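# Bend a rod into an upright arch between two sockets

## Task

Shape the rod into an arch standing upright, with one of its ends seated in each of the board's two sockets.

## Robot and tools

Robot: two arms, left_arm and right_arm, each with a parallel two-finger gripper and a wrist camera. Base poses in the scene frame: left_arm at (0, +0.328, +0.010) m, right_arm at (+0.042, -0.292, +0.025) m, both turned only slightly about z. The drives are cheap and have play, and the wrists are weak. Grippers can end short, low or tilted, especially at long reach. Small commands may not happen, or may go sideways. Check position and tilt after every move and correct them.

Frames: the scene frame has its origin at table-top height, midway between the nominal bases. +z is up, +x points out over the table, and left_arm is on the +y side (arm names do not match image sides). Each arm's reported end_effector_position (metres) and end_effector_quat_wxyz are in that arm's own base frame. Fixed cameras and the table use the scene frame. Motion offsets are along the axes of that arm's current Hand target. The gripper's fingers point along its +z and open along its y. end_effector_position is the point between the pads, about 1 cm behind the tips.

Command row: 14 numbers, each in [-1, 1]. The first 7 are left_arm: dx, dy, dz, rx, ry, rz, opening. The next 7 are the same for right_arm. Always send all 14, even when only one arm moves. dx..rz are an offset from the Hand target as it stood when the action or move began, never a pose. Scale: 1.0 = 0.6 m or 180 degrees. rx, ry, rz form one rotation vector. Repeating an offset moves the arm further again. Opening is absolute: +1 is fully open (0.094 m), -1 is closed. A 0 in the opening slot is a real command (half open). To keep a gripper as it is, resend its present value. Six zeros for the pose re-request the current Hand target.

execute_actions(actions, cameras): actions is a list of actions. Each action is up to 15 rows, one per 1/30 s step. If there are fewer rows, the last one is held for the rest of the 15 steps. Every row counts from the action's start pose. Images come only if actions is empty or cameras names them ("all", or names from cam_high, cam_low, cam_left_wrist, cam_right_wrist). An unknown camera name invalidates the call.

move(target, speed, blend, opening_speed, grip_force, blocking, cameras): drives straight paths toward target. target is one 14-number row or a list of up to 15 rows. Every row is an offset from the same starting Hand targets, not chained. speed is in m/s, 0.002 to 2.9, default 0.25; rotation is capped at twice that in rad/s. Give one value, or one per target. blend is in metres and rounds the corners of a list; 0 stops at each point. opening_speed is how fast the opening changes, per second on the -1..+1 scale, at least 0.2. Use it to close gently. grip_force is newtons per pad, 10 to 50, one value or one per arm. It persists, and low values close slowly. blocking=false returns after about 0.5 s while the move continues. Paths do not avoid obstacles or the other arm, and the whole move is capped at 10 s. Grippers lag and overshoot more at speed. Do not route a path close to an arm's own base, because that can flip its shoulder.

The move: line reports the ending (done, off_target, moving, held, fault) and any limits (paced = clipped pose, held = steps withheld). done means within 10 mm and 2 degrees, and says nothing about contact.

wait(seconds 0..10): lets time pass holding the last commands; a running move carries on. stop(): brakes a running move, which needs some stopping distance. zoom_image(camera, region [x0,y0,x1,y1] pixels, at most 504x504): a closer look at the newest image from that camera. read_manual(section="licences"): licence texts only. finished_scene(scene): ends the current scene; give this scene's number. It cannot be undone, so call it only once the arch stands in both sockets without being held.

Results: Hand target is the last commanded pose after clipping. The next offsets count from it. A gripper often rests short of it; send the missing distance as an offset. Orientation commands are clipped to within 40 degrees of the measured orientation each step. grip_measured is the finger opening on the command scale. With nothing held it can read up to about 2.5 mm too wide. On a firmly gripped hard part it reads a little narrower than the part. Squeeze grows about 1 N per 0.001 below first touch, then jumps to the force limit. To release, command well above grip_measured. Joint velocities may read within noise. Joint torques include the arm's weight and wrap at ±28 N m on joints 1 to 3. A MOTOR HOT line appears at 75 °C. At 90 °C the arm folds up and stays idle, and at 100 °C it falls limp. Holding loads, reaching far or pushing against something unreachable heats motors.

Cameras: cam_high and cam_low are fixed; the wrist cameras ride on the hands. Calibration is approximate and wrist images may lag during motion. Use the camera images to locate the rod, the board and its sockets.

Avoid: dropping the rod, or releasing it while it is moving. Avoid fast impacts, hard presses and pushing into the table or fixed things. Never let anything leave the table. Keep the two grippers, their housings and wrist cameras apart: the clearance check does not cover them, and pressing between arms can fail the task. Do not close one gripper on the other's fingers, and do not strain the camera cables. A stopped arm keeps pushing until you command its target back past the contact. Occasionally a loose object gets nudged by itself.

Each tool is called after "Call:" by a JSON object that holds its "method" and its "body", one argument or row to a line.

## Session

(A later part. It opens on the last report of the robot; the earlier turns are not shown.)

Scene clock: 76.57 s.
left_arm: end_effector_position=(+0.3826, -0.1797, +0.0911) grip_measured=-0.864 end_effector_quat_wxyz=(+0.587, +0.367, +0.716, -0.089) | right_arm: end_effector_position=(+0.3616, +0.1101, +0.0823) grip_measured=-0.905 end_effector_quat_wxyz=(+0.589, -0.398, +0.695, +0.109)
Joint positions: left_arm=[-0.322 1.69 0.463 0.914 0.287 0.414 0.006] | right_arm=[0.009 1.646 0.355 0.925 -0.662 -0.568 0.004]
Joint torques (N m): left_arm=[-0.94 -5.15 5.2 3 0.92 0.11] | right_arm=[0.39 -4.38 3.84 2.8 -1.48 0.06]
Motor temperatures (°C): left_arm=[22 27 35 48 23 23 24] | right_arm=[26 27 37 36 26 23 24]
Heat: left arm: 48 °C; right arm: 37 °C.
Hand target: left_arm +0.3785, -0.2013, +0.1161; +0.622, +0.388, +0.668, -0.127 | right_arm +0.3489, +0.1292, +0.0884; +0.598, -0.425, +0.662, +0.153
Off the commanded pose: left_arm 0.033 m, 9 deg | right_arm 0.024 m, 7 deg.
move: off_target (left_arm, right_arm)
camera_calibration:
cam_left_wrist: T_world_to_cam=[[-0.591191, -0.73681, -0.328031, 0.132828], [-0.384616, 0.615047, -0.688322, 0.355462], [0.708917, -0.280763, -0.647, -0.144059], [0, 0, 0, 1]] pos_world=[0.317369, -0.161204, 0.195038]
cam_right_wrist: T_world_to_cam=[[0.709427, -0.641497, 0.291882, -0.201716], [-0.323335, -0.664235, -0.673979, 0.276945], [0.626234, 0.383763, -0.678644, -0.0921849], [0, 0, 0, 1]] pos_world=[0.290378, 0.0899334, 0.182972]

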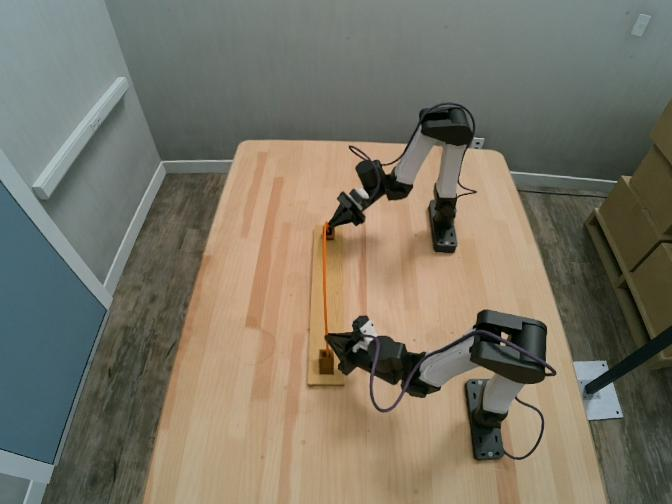

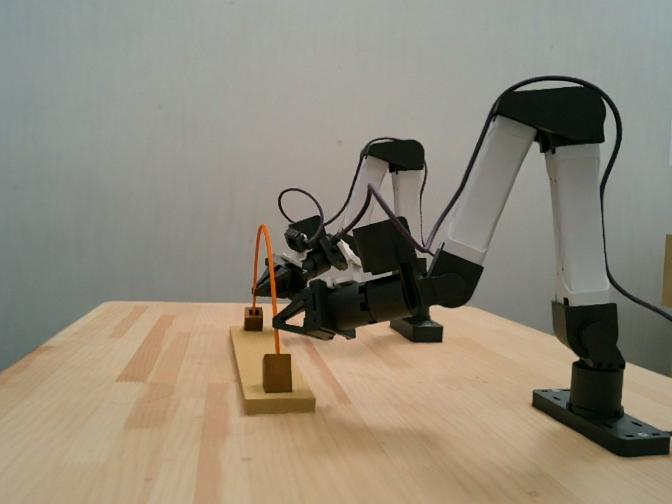

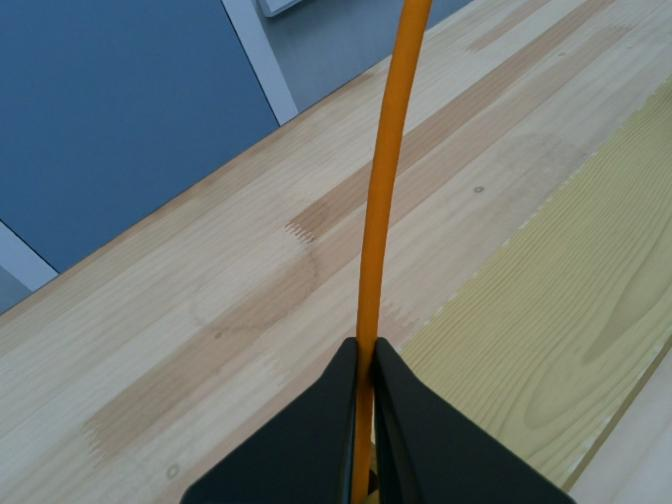

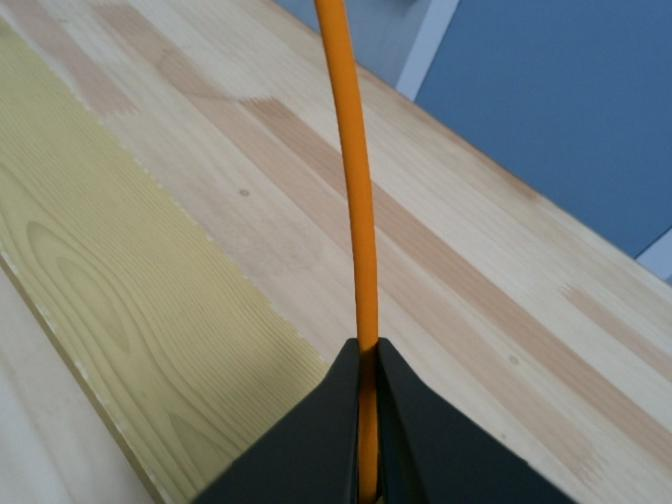

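Call:
{"method": "move", "body": {
  "target": [0.0376, 0.0152, -0.0097, 0, 0, 0, -1.0, 0.033, -0.0016, -0.0069, 0, 0, 0, -1.0],
  "speed": 0.04,
  "cameras": ["all"]
}}

Call:
{"method": "zoom_image", "body": {
  "camera": "cam_low",
  "region": [220, 190, 320, 400]
}}

Call:
{"method": "zoom_image", "body": {
  "camera": "cam_high",
  "region": [300, 200, 360, 260]
}}

Call:
{"method": "zoom_image", "body": {
  "camera": "cam_high",
  "region": [290, 310, 360, 380]
}}

Call:
{"method": "zoom_image", "body": {
  "camera": "cam_right_wrist",
  "region": [260, 300, 470, 504]
}}

Call:
{"method": "zoom_image", "body": {
  "camera": "cam_left_wrist",
  "region": [260, 300, 470, 504]
}}

Scene clock: 81.07 s.
left_arm: end_effector_position=(+0.3858, -0.1712, +0.0856) grip_measured=-0.864 end_effector_quat_wxyz=(+0.603, +0.375, +0.697, -0.102) | right_arm: end_effector_position=(+0.3596, +0.1071, +0.0741) grip_measured=-0.905 end_effector_quat_wxyz=(+0.601, -0.411, +0.675, +0.119)
Joint positions: left_arm=[-0.261 1.77 0.448 1.046 0.388 0.433 0.006] | right_arm=[-0.03 1.743 0.343 1.056 -0.743 -0.59 0.004]
Joint torques (N m): left_arm=[-0.35 -5.07 4.29 2.69 0.59 0.06] | right_arm=[-0.23 -4.26 2.95 2.46 -1.09 0.1]
Heat: left arm: 50 °C; right arm: 37 °C.
Hand target: left_arm +0.3821, -0.1832, +0.0991; +0.622, +0.388, +0.668, -0.127 | right_arm +0.3484, +0.1182, +0.0714; +0.598, -0.425, +0.662, +0.153
Off the commanded pose: left_arm 0.018 m, 5 deg | right_arm 0.016 m, 4 deg.
move: off_target (left_arm, right_arm)
camera_calibration:
cam_left_wrist: T_world_to_cam=[[-0.60843, -0.720593, -0.332503, 0.149046], [-0.333441, 0.612318, -0.716857, 0.330021], [0.72016, -0.325287, -0.612828, -0.162445], [0, 0, 0, 1]] pos_world=[0.317713, -0.147517, 0.186585]
cam_right_wrist: T_world_to_cam=[[0.72614, -0.613968, 0.309456, -0.21009], [-0.270054, -0.668606, -0.692847, 0.251585], [0.63229, 0.419534, -0.651307, -0.103439], [0, 0, 0, 1]] pos_world=[0.2859, 0.0826184, 0.171953]

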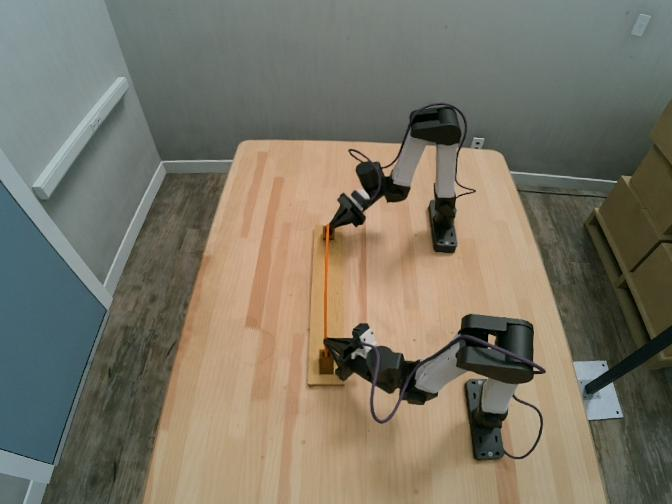

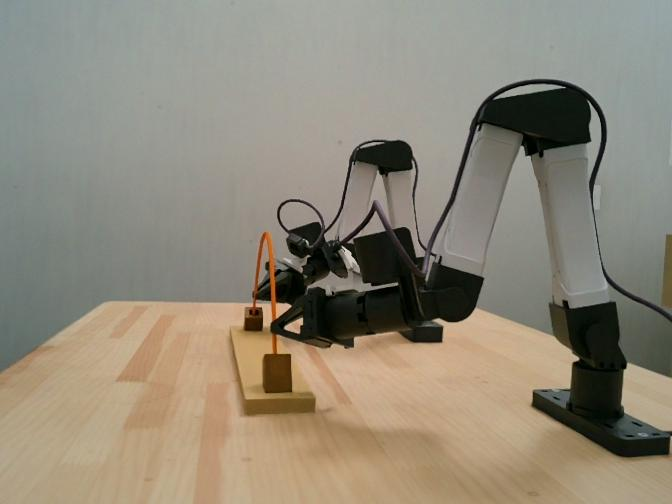

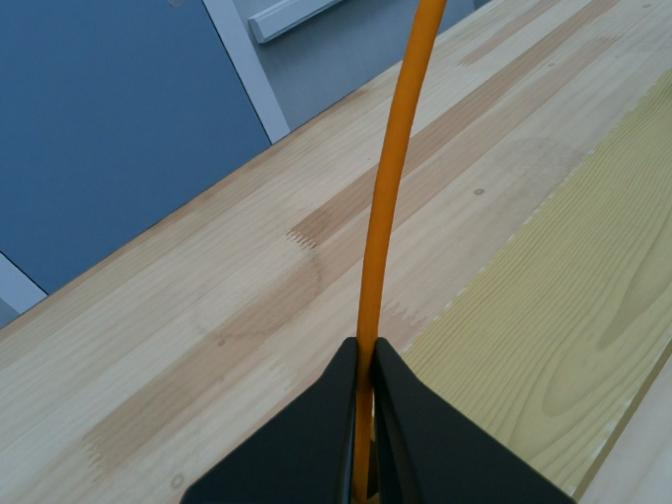

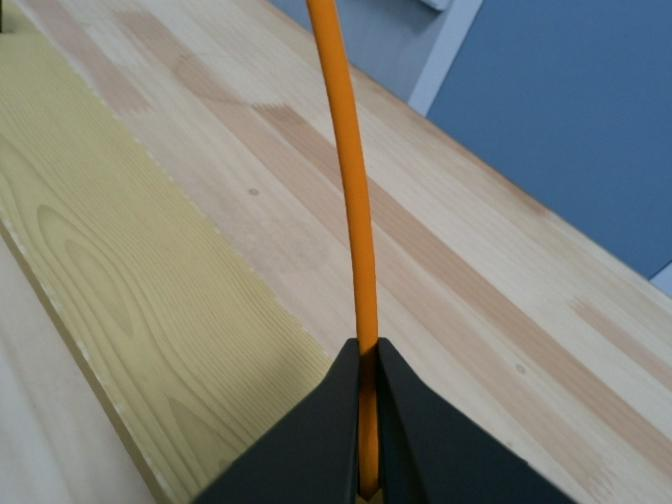

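Scaled by 2.400 from the camera's 672x504 image, which has a finer 960x720 frame.

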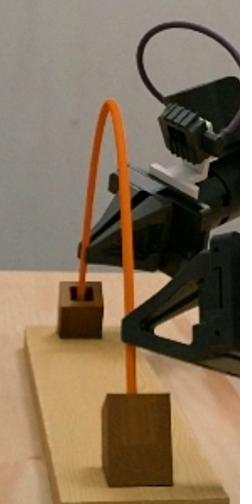

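Scaled by 8.400 from the camera's 672x504 image, which has a finer 960x720 frame.

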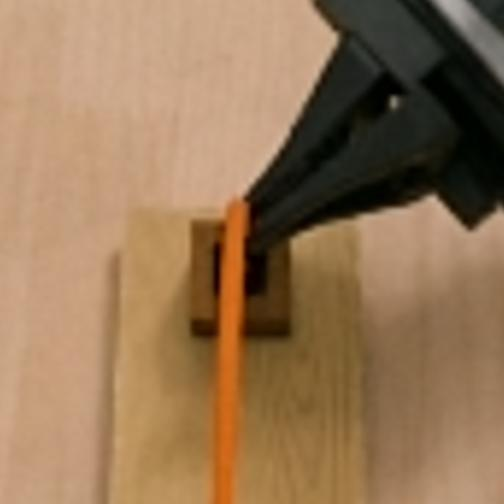

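Scaled by 7.200 from the camera's 672x504 image, which has a finer 960x720 frame.

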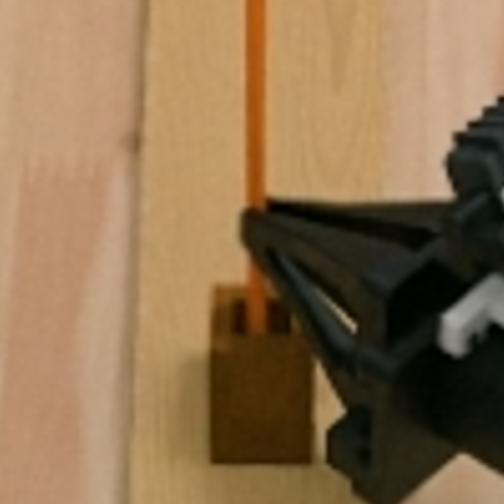

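Scaled by 2.400 from the camera's 672x504 image, which has a finer 960x720 frame.

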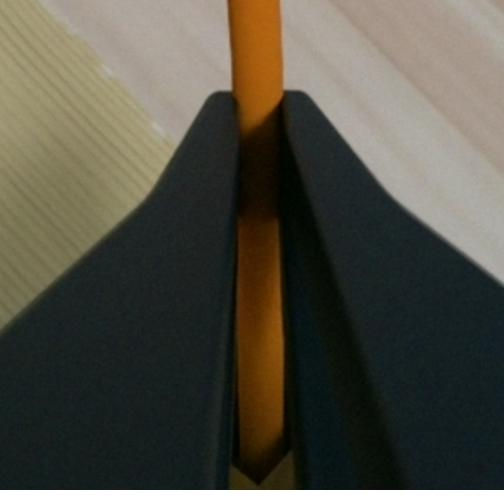

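Scaled by 2.400 from the camera's 672x504 image, which has a finer 960x720 frame.

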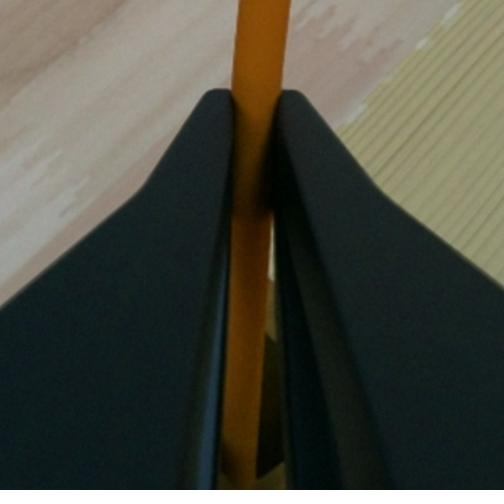

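Call:
{"method": "move", "body": {
  "target": [0.0188, 0.0104, -0.0046, 0, 0, 0, -1.0, 0.0222, -0.0091, -0.004, 0, 0, 0, -1.0],
  "speed": 0.04,
  "cameras": ["cam_high", "cam_low", "cam_left_wrist", "cam_right_wrist"]
}}

Call:
{"method": "zoom_image", "body": {
  "camera": "cam_low",
  "region": [220, 190, 320, 400]
}}

Call:
{"method": "zoom_image", "body": {
  "camera": "cam_high",
  "region": [300, 200, 360, 260]
}}

Call:
{"method": "zoom_image", "body": {
  "camera": "cam_high",
  "region": [290, 310, 360, 380]
}}

Scene clock: 87.03 s.
left_arm: end_effector_position=(+0.3874, -0.1684, +0.0866) grip_measured=-0.864 end_effector_quat_wxyz=(+0.615, +0.383, +0.680, -0.114) | right_arm: end_effector_position=(+0.3572, +0.1055, +0.0728) grip_measured=-0.905 end_effector_quat_wxyz=(+0.613, -0.425, +0.652, +0.131)
Joint positions: left_arm=[-0.227 1.811 0.448 1.118 0.457 0.44 0.006] | right_arm=[-0.063 1.806 0.343 1.143 -0.826 -0.606 0.004]
Joint torques (N m): left_arm=[0.14 -4.89 3.9 2.42 0.29 0.07] | right_arm=[-0.91 -3.79 3.41 1.94 -0.59 0.07]
Heat: left arm: 50 °C; right arm: 36 °C.
Hand target: left_arm +0.3852, -0.1732, +0.0911; +0.622, +0.388, +0.668, -0.127 | right_arm +0.3519, +0.1082, +0.0614; +0.598, -0.425, +0.662, +0.153
Off the commanded pose: left_arm 0.007 m, 2 deg | right_arm 0.013 m, 3 deg.
move: off_target (right_arm)
camera_calibration:
cam_left_wrist: T_world_to_cam=[[-0.623141, -0.705479, -0.33763, 0.161038], [-0.290302, 0.609487, -0.737733, 0.314159], [0.726236, -0.361697, -0.584599, -0.172967], [0, 0, 0, 1]] pos_world=[0.317166, -0.140429, 0.185021]
cam_right_wrist: T_world_to_cam=[[0.7433, -0.582832, 0.328347, -0.219673], [-0.21155, -0.67044, -0.711165, 0.229572], [0.634627, 0.459147, -0.621637, -0.109162], [0, 0, 0, 1]] pos_world=[0.281126, 0.0760031, 0.167534]

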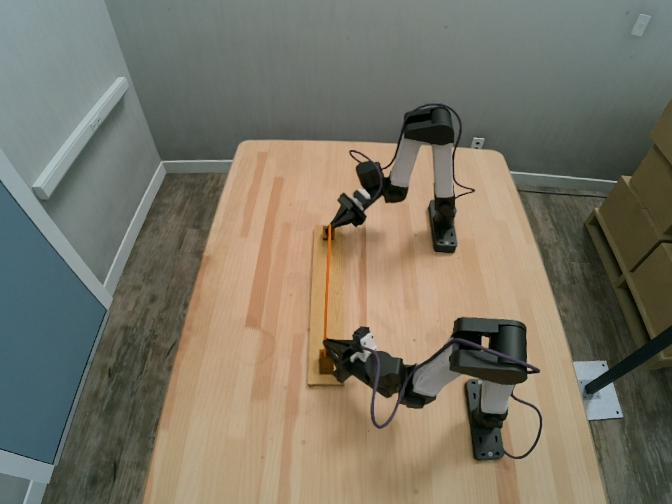

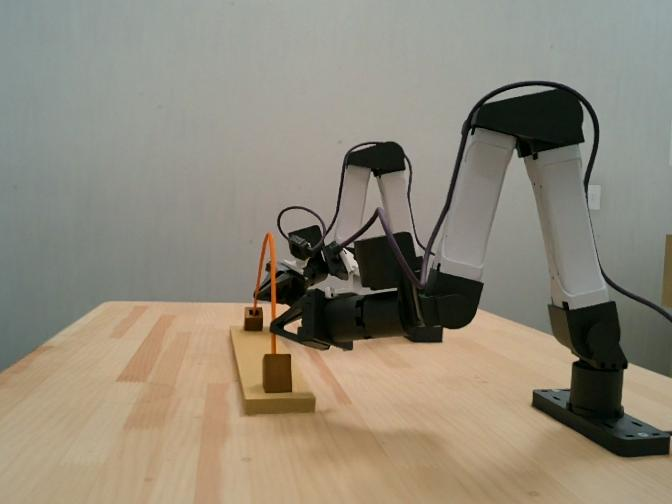

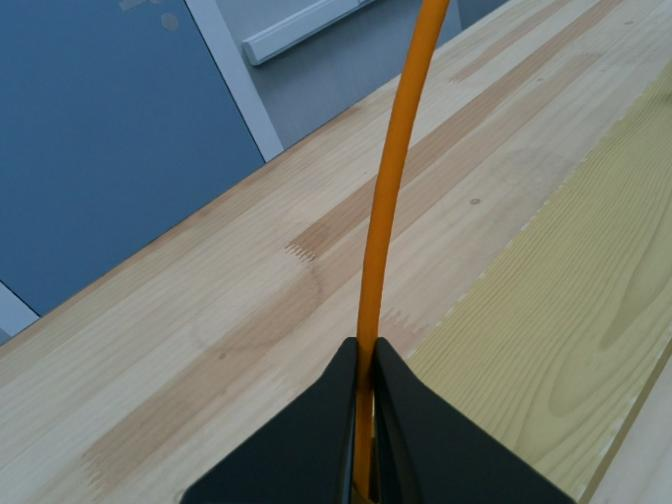

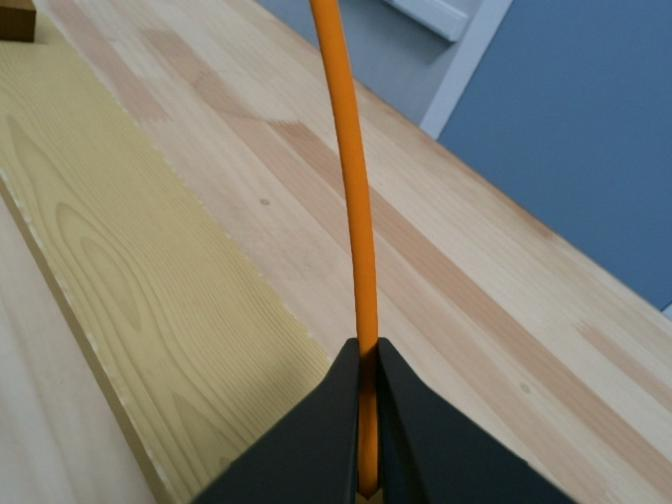

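Scaled by 2.400 from the camera's 672x504 image, which has a finer 960x720 frame.

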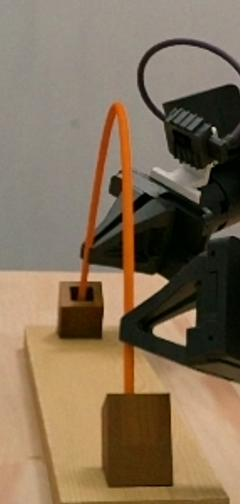

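Scaled by 8.400 from the camera's 672x504 image, which has a finer 960x720 frame.

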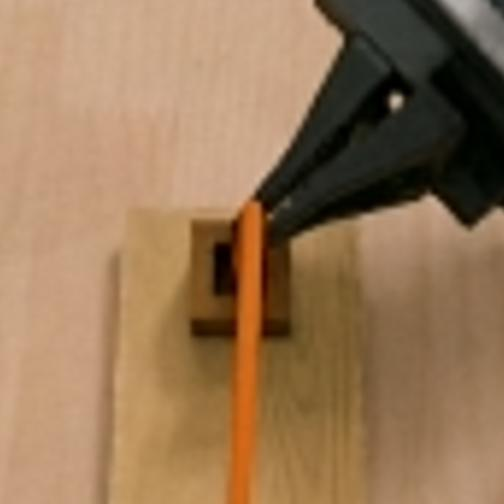

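Scaled by 7.200 from the camera's 672x504 image, which has a finer 960x720 frame.

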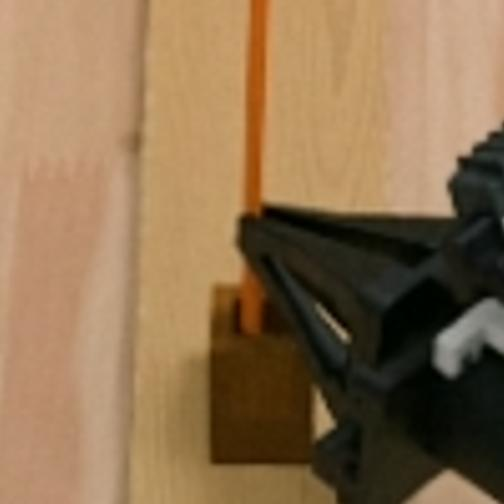

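Call:
{"method": "move", "body": {
  "target": [0.0167, -0.003, 0.001, 0, 0.0223, 0.0248, -1.0, 0.0143, -0.0053, 0.0074, 0, 0.0223, -0.0248, -1.0],
  "speed": 0.05,
  "cameras": ["cam_high", "cam_low", "cam_left_wrist", "cam_right_wrist"]
}}

Call:
{"method": "zoom_image", "body": {
  "camera": "cam_low",
  "region": [220, 190, 320, 400]
}}

Call:
{"method": "zoom_image", "body": {
  "camera": "cam_high",
  "region": [300, 200, 360, 260]
}}

Call:
{"method": "zoom_image", "body": {
  "camera": "cam_high",
  "region": [290, 310, 360, 380]
}}

Scene clock: 91.57 s.
left_arm: end_effector_position=(+0.3878, -0.1678, +0.0862) grip_measured=-0.864 end_effector_quat_wxyz=(+0.619, +0.413, +0.663, -0.084) | right_arm: end_effector_position=(+0.3582, +0.1067, +0.0706) grip_measured=-0.905 end_effector_quat_wxyz=(+0.612, -0.461, +0.634, +0.106)
Joint positions: left_arm=[-0.227 1.811 0.448 1.116 0.452 0.531 0.006] | right_arm=[-0.062 1.8 0.358 1.095 -0.832 -0.718 0.004]
Joint torques (N m): left_arm=[-0.76 -7.05 4.42 1.5 -0.12 0.19] | right_arm=[0.18 -6.38 4.37 0.97 0.01 -0.1]
Heat: left arm: 50 °C; right arm: 36 °C.
Hand target: left_arm +0.3852, -0.1712, +0.0811; +0.603, +0.418, +0.673, -0.089 | right_arm +0.3578, +0.1062, +0.0534; +0.580, -0.455, +0.666, +0.114
Off the commanded pose: left_arm 0.007 m, 2 deg | right_arm 0.017 m, 5 deg.
move: off_target (right_arm)
camera_calibration:
cam_left_wrist: T_world_to_cam=[[-0.612748, -0.669726, -0.419532, 0.170642], [-0.240497, 0.663713, -0.70827, 0.30085], [0.752796, -0.333094, -0.567756, -0.180231], [0, 0, 0, 1]] pos_world=[0.312591, -0.145429, 0.182346]
cam_right_wrist: T_world_to_cam=[[0.742026, -0.532163, 0.407677, -0.229521], [-0.153147, -0.726622, -0.669751, 0.211133], [0.652643, 0.434538, -0.620672, -0.115662], [0, 0, 0, 1]] pos_world=[0.278131, 0.0815313, 0.163189]

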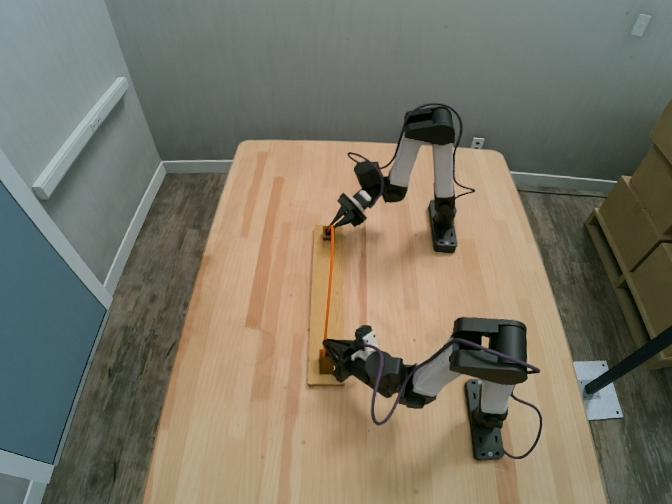

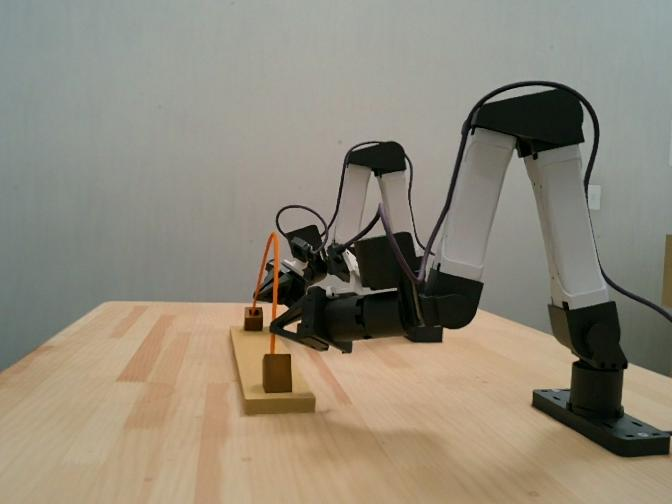

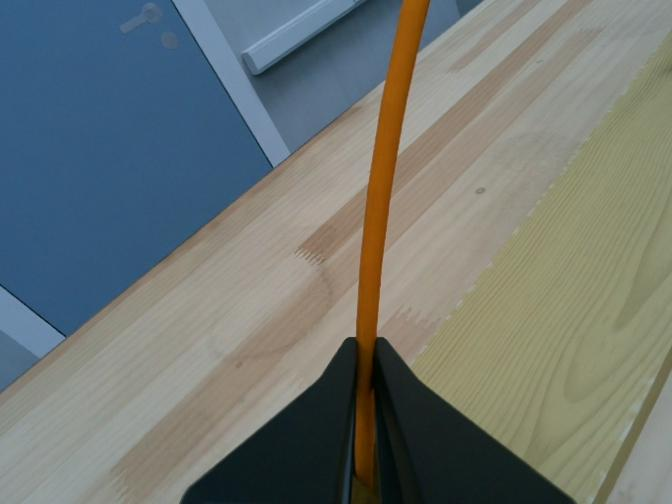

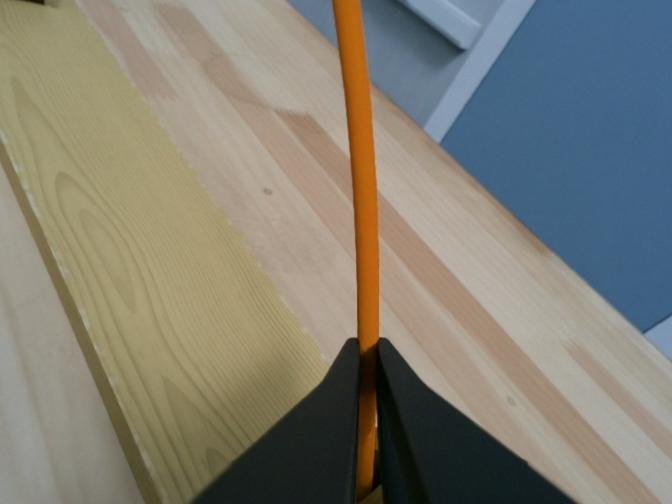

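Scaled by 2.400 from the camera's 672x504 image, which has a finer 960x720 frame.

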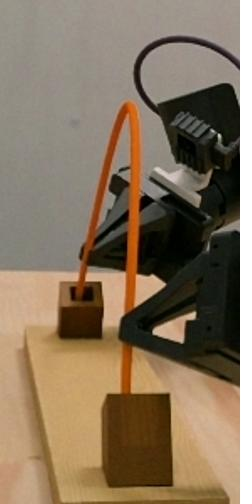

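Scaled by 8.400 from the camera's 672x504 image, which has a finer 960x720 frame.

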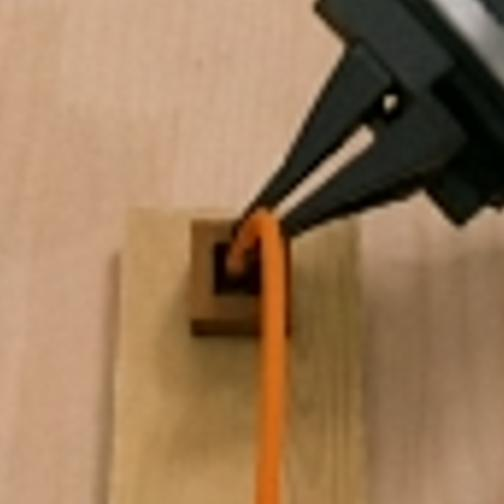

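Scaled by 7.200 from the camera's 672x504 image, which has a finer 960x720 frame.

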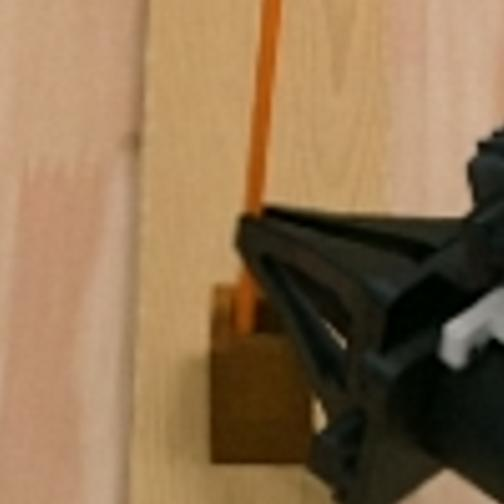

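Call:
{"method": "move", "body": {
  "target": [-0.0067, 0.0088, 0.004, 0, 0, 0, -1.0, -0.0178, -0.018, 0.0025, 0, 0, 0, -1.0],
  "speed": 0.04,
  "cameras": ["cam_high", "cam_low"]
}}

Call:
{"method": "zoom_image", "body": {
  "camera": "cam_low",
  "region": [220, 190, 320, 400]
}}

Call:
{"method": "zoom_image", "body": {
  "camera": "cam_high",
  "region": [290, 200, 370, 380]
}}

Scene clock: 97.37 s.
left_arm: end_effector_position=(+0.3890, -0.1681, +0.0862) grip_measured=-0.864 end_effector_quat_wxyz=(+0.614, +0.413, +0.667, -0.086) | right_arm: end_effector_position=(+0.3642, +0.1045, +0.0732) grip_measured=-0.905 end_effector_quat_wxyz=(+0.599, -0.456, +0.649, +0.111)
Joint positions: left_arm=[-0.227 1.801 0.459 1.081 0.452 0.531 0.006] | right_arm=[-0.063 1.755 0.397 0.97 -0.821 -0.72 0.004]
Joint torques (N m): left_arm=[-0.42 -7.2 5.64 1.48 -0.08 0.19] | right_arm=[0.39 -7.16 5.38 1.28 -0.04 -0.08]
Heat: left arm: 48 °C; right arm: 36 °C.
Hand target: left_arm +0.3902, -0.1712, +0.0861; +0.603, +0.418, +0.673, -0.089 | right_arm +0.3659, +0.1062, +0.0664; +0.580, -0.455, +0.666, +0.114
Off the commanded pose: left_arm 0.003 m, 2 deg | right_arm 0.007 m, 3 deg.
move: off_target (right_arm)
Images, in order (width x height): cam_high 672x504, cam_low 672x504.

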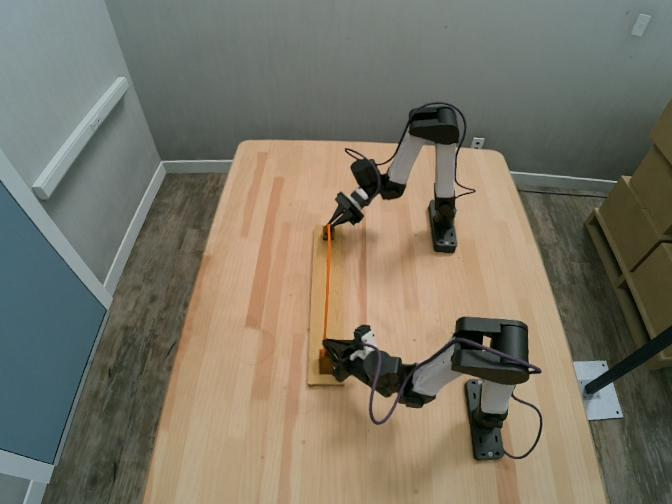

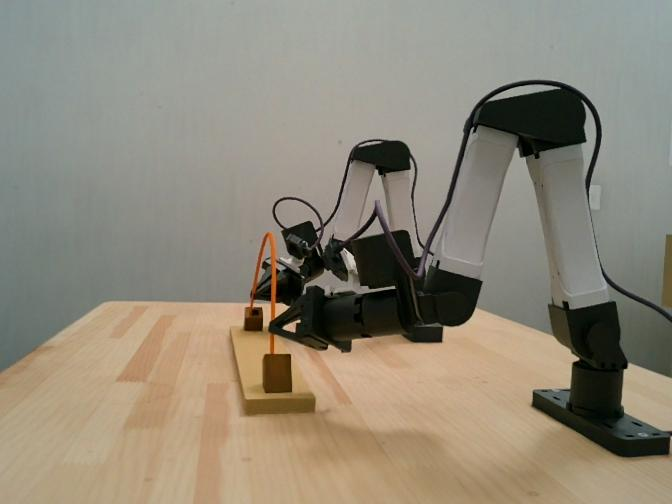

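Scaled by 2.400 from the camera's 672x504 image, which has a finer 960x720 frame.

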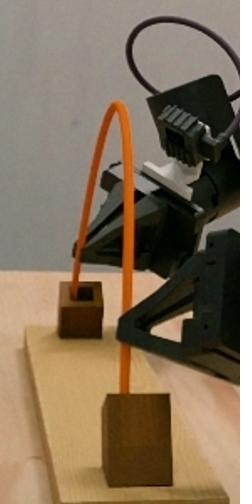

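Scaled by 2.800 from the camera's 672x504 image, which has a finer 960x720 frame.

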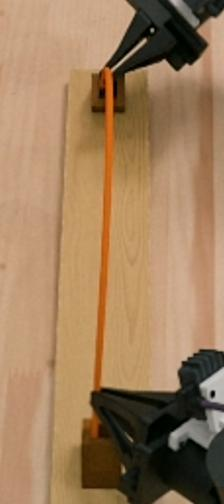

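Call:
{"method": "move", "body": {
  "target": [0, 0, 0, 0, 0, 0, -0.4, 0, 0, 0, 0, 0, 0, -0.4],
  "opening_speed": 0.35,
  "cameras": ["cam_high", "cam_low", "cam_left_wrist", "cam_right_wrist"]
}}

Call:
{"method": "zoom_image", "body": {
  "camera": "cam_low",
  "region": [220, 190, 320, 400]
}}

Call:
{"method": "zoom_image", "body": {
  "camera": "cam_high",
  "region": [290, 200, 370, 380]
}}

Scene clock: 100.90 s.
left_arm: end_effector_position=(+0.3861, -0.1680, +0.0758) grip_measured=-0.403 end_effector_quat_wxyz=(+0.596, +0.415, +0.681, -0.092) | right_arm: end_effector_position=(+0.3618, +0.1028, +0.0623) grip_measured=-0.402 end_effector_quat_wxyz=(+0.580, -0.449, +0.669, +0.119)
Joint positions: left_arm=[-0.229 1.801 0.46 1.032 0.452 0.533 0.028] | right_arm=[-0.063 1.757 0.398 0.913 -0.806 -0.722 0.028]
Joint torques (N m): left_arm=[-0.42 -7.32 5.64 1.9 -0.06 0.19] | right_arm=[0.49 -7.23 5.59 1.83 -0.22 -0.1]
Heat: left arm: 47 °C; right arm: 36 °C.
Hand target: left_arm +0.3902, -0.1712, +0.0861; +0.603, +0.418, +0.673, -0.089 | right_arm +0.3659, +0.1062, +0.0664; +0.580, -0.455, +0.666, +0.114
Off the commanded pose: left_arm 0.011 m, 1 deg | right_arm 0.007 m, 1 deg.
move: off_target (left_arm)
camera_calibration:
cam_left_wrist: T_world_to_cam=[[-0.637936, -0.662436, -0.392704, 0.174009], [-0.280148, 0.674635, -0.682923, 0.308538], [0.717325, -0.325647, -0.615954, -0.166339], [0, 0, 0, 1]] pos_world=[0.316762, -0.147049, 0.176585]
cam_right_wrist: T_world_to_cam=[[0.765123, -0.548685, 0.336944, -0.233175], [-0.235756, -0.725687, -0.646373, 0.231721], [0.599171, 0.415119, -0.684595, -0.0961674], [0, 0, 0, 1]] pos_world=[0.290658, 0.0801381, 0.16251]

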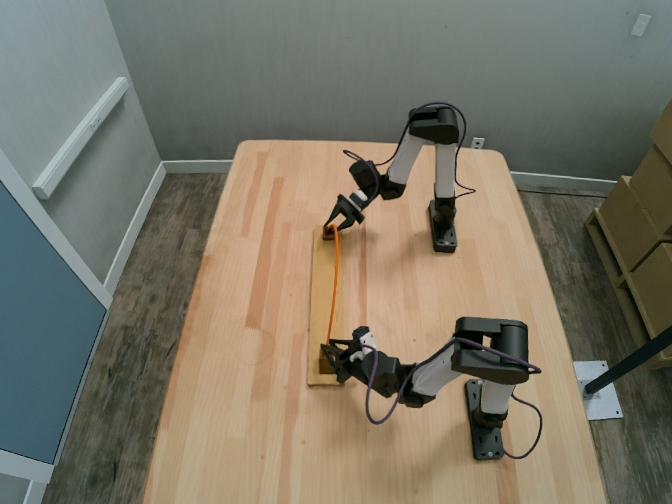

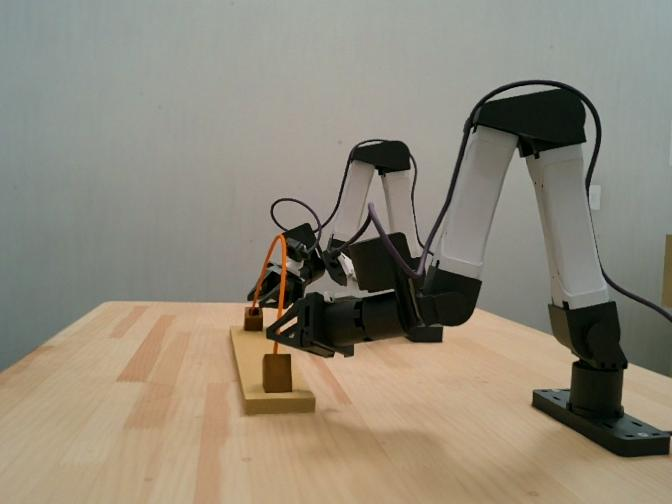

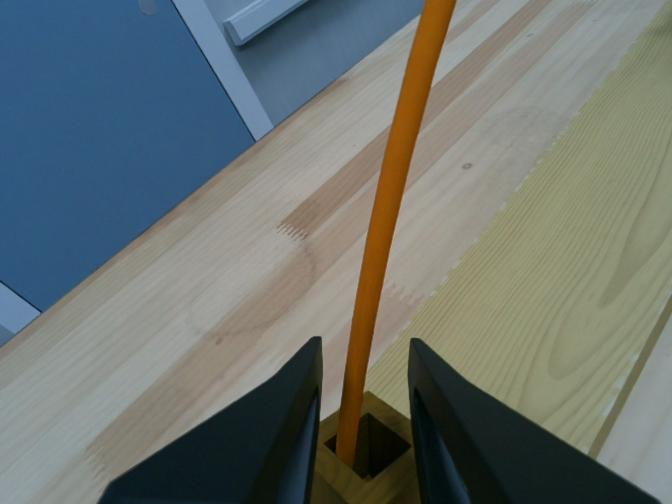

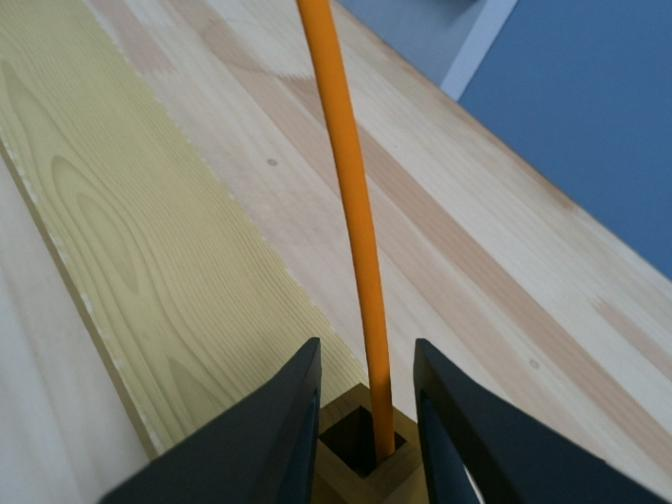

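Scaled by 2.400 from the camera's 672x504 image, which has a finer 960x720 frame.

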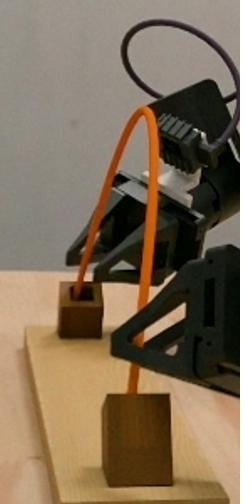

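Scaled by 2.800 from the camera's 672x504 image, which has a finer 960x720 frame.

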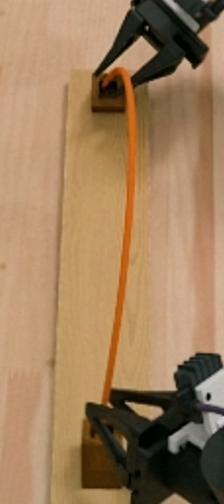

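Call:
{"method": "move", "body": {
  "target": [
    [0, 0, 0, 0, 0, 0, -0.72, 0, 0, 0, 0, 0, 0, -0.75],
    [0.002, 0.0168, 0.0184, 0, 0, 0, -0.72, 0.0021, -0.0185, 0.0168, 0, 0, 0, -0.75]
  ],
  "speed": 0.04,
  "opening_speed": 0.6,
  "cameras": ["cam_high", "cam_low", "cam_left_wrist", "cam_right_wrist"]
}}

Call:
{"method": "zoom_image", "body": {
  "camera": "cam_low",
  "region": [220, 190, 320, 400]
}}

Call:
{"method": "zoom_image", "body": {
  "camera": "cam_high",
  "region": [290, 200, 370, 380]
}}

Scene clock: 108.37 s.
left_arm: end_effector_position=(+0.3988, -0.1724, +0.0825) grip_measured=-0.717 end_effector_quat_wxyz=(+0.601, +0.415, +0.676, -0.091) | right_arm: end_effector_position=(+0.3744, +0.1063, +0.0683) grip_measured=-0.748 end_effector_quat_wxyz=(+0.585, -0.454, +0.662, +0.118)
Joint positions: left_arm=[-0.232 1.817 0.514 1.01 0.452 0.531 0.013] | right_arm=[-0.051 1.774 0.45 0.894 -0.804 -0.722 0.012]
Joint torques (N m): left_arm=[0.59 -5.7 6.3 1.91 0.06 0.23] | right_arm=[0.25 -5.22 6.46 1.84 -0.2 -0.09]
Heat: left arm: 46 °C; right arm: 36 °C.
Hand target: left_arm +0.4052, -0.1711, +0.0861; +0.603, +0.418, +0.673, -0.089 | right_arm +0.3809, +0.1063, +0.0664; +0.580, -0.455, +0.666, +0.114
Off the commanded pose: left_arm 0.007 m, 1 deg | right_arm 0.007 m, 1 deg.
move: done
camera_calibration:
cam_left_wrist: T_world_to_cam=[[-0.634172, -0.662557, -0.398553, 0.180841], [-0.268772, 0.672222, -0.68984, 0.315126], [0.724974, -0.330357, -0.604381, -0.177472], [0, 0, 0, 1]] pos_world=[0.328044, -0.150646, 0.1822]
cam_right_wrist: T_world_to_cam=[[0.765277, -0.539776, 0.350704, -0.24486], [-0.216931, -0.729217, -0.648986, 0.234616], [0.606047, 0.420575, -0.675147, -0.104906], [0, 0, 0, 1]] pos_world=[0.301859, 0.0830374, 0.167309]

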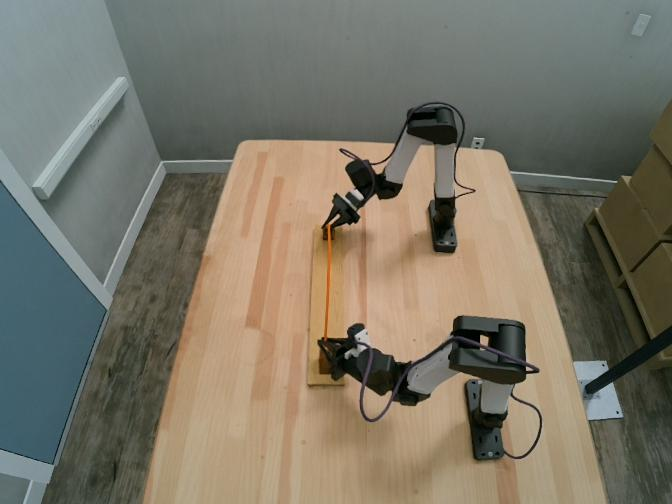

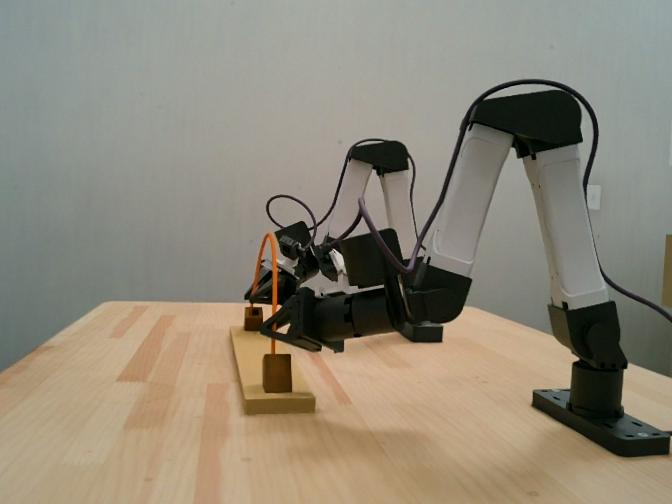

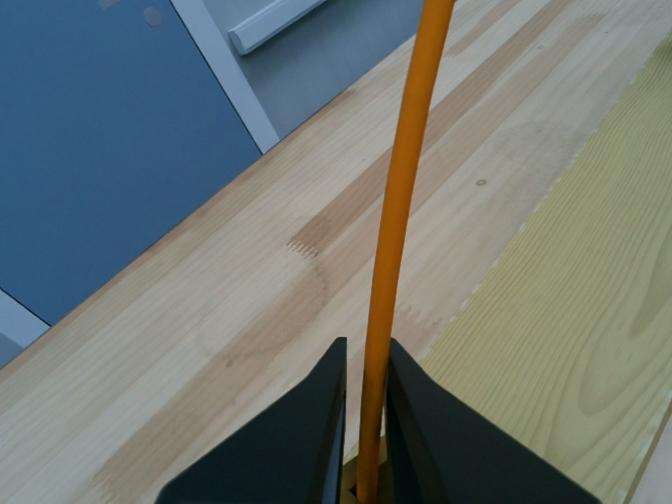

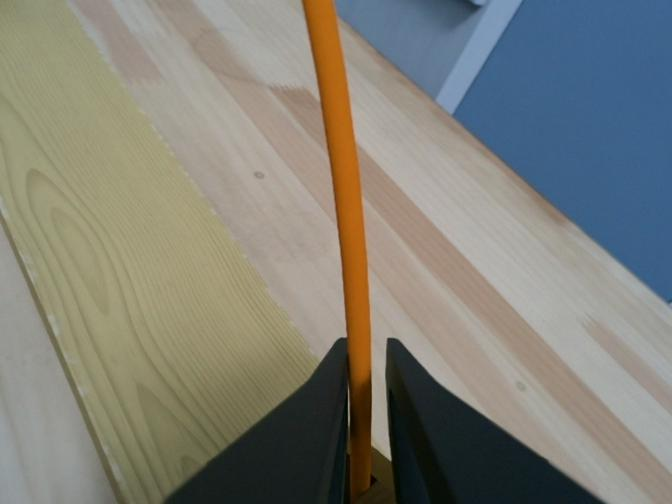

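Scaled by 2.400 from the camera's 672x504 image, which has a finer 960x720 frame.

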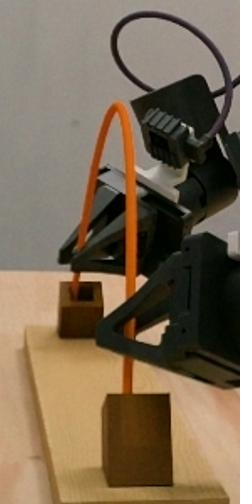

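Scaled by 2.800 from the camera's 672x504 image, which has a finer 960x720 frame.

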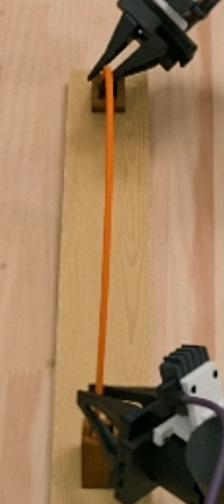

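Call:
{"method": "move", "body": {
  "target": [0.0013, 0.0112, 0.0123, 0, 0, 0, -0.72, 0.0014, -0.0123, 0.0112, 0, 0, 0, -0.75],
  "speed": 0.04,
  "cameras": ["cam_high", "cam_low"]
}}

Call:
{"method": "zoom_image", "body": {
  "camera": "cam_low",
  "region": [220, 190, 320, 400]
}}

Call:
{"method": "zoom_image", "body": {
  "camera": "cam_high",
  "region": [290, 200, 370, 380]
}}

Scene clock: 112.07 s.
left_arm: end_effector_position=(+0.4072, -0.1742, +0.0811) grip_measured=-0.717 end_effector_quat_wxyz=(+0.599, +0.415, +0.678, -0.096) | right_arm: end_effector_position=(+0.3817, +0.1083, +0.0658) grip_measured=-0.748 end_effector_quat_wxyz=(+0.581, -0.456, +0.663, +0.122)
Joint positions: left_arm=[-0.229 1.843 0.552 0.992 0.46 0.526 0.013] | right_arm=[-0.045 1.801 0.486 0.876 -0.804 -0.722 0.012]
Joint torques (N m): left_arm=[0.66 -5.98 6.5 1.92 0.05 0.24] | right_arm=[-0.01 -5.5 6.93 1.92 -0.19 -0.07]
Heat: left arm: 46 °C; right arm: 36 °C.
Hand target: left_arm +0.4152, -0.1711, +0.0861; +0.603, +0.418, +0.673, -0.089 | right_arm +0.3910, +0.1063, +0.0664; +0.580, -0.455, +0.666, +0.114
Off the commanded pose: left_arm 0.010 m, 1 deg | right_arm 0.010 m, 1 deg.
move: done
Images, in order (width x height): cam_high 672x504, cam_low 672x504.

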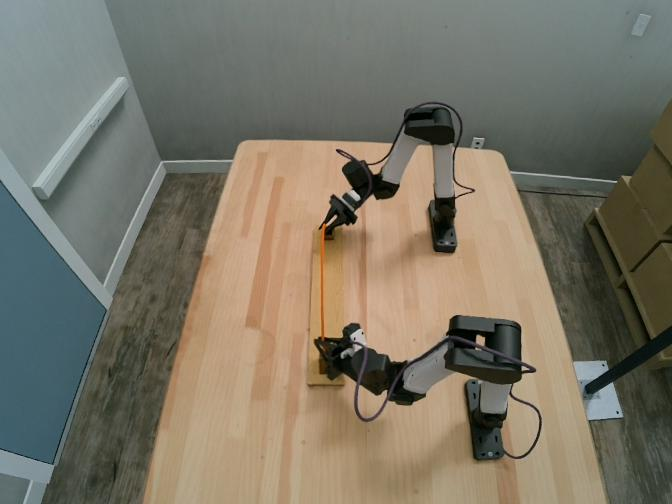

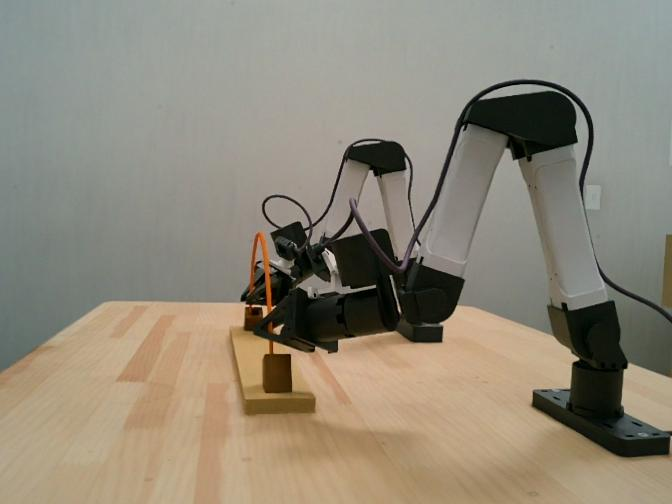

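Scaled by 2.400 from the camera's 672x504 image, which has a finer 960x720 frame.

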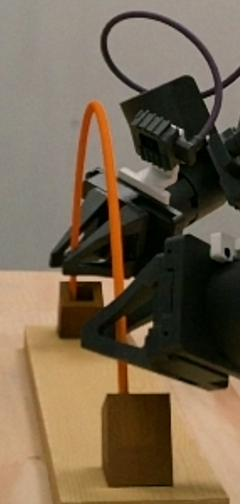

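Scaled by 2.800 from the camera's 672x504 image, which has a finer 960x720 frame.

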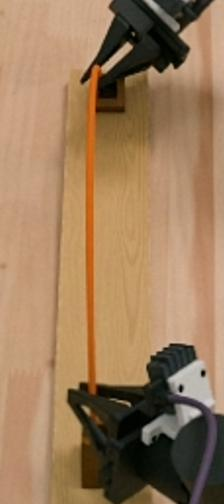

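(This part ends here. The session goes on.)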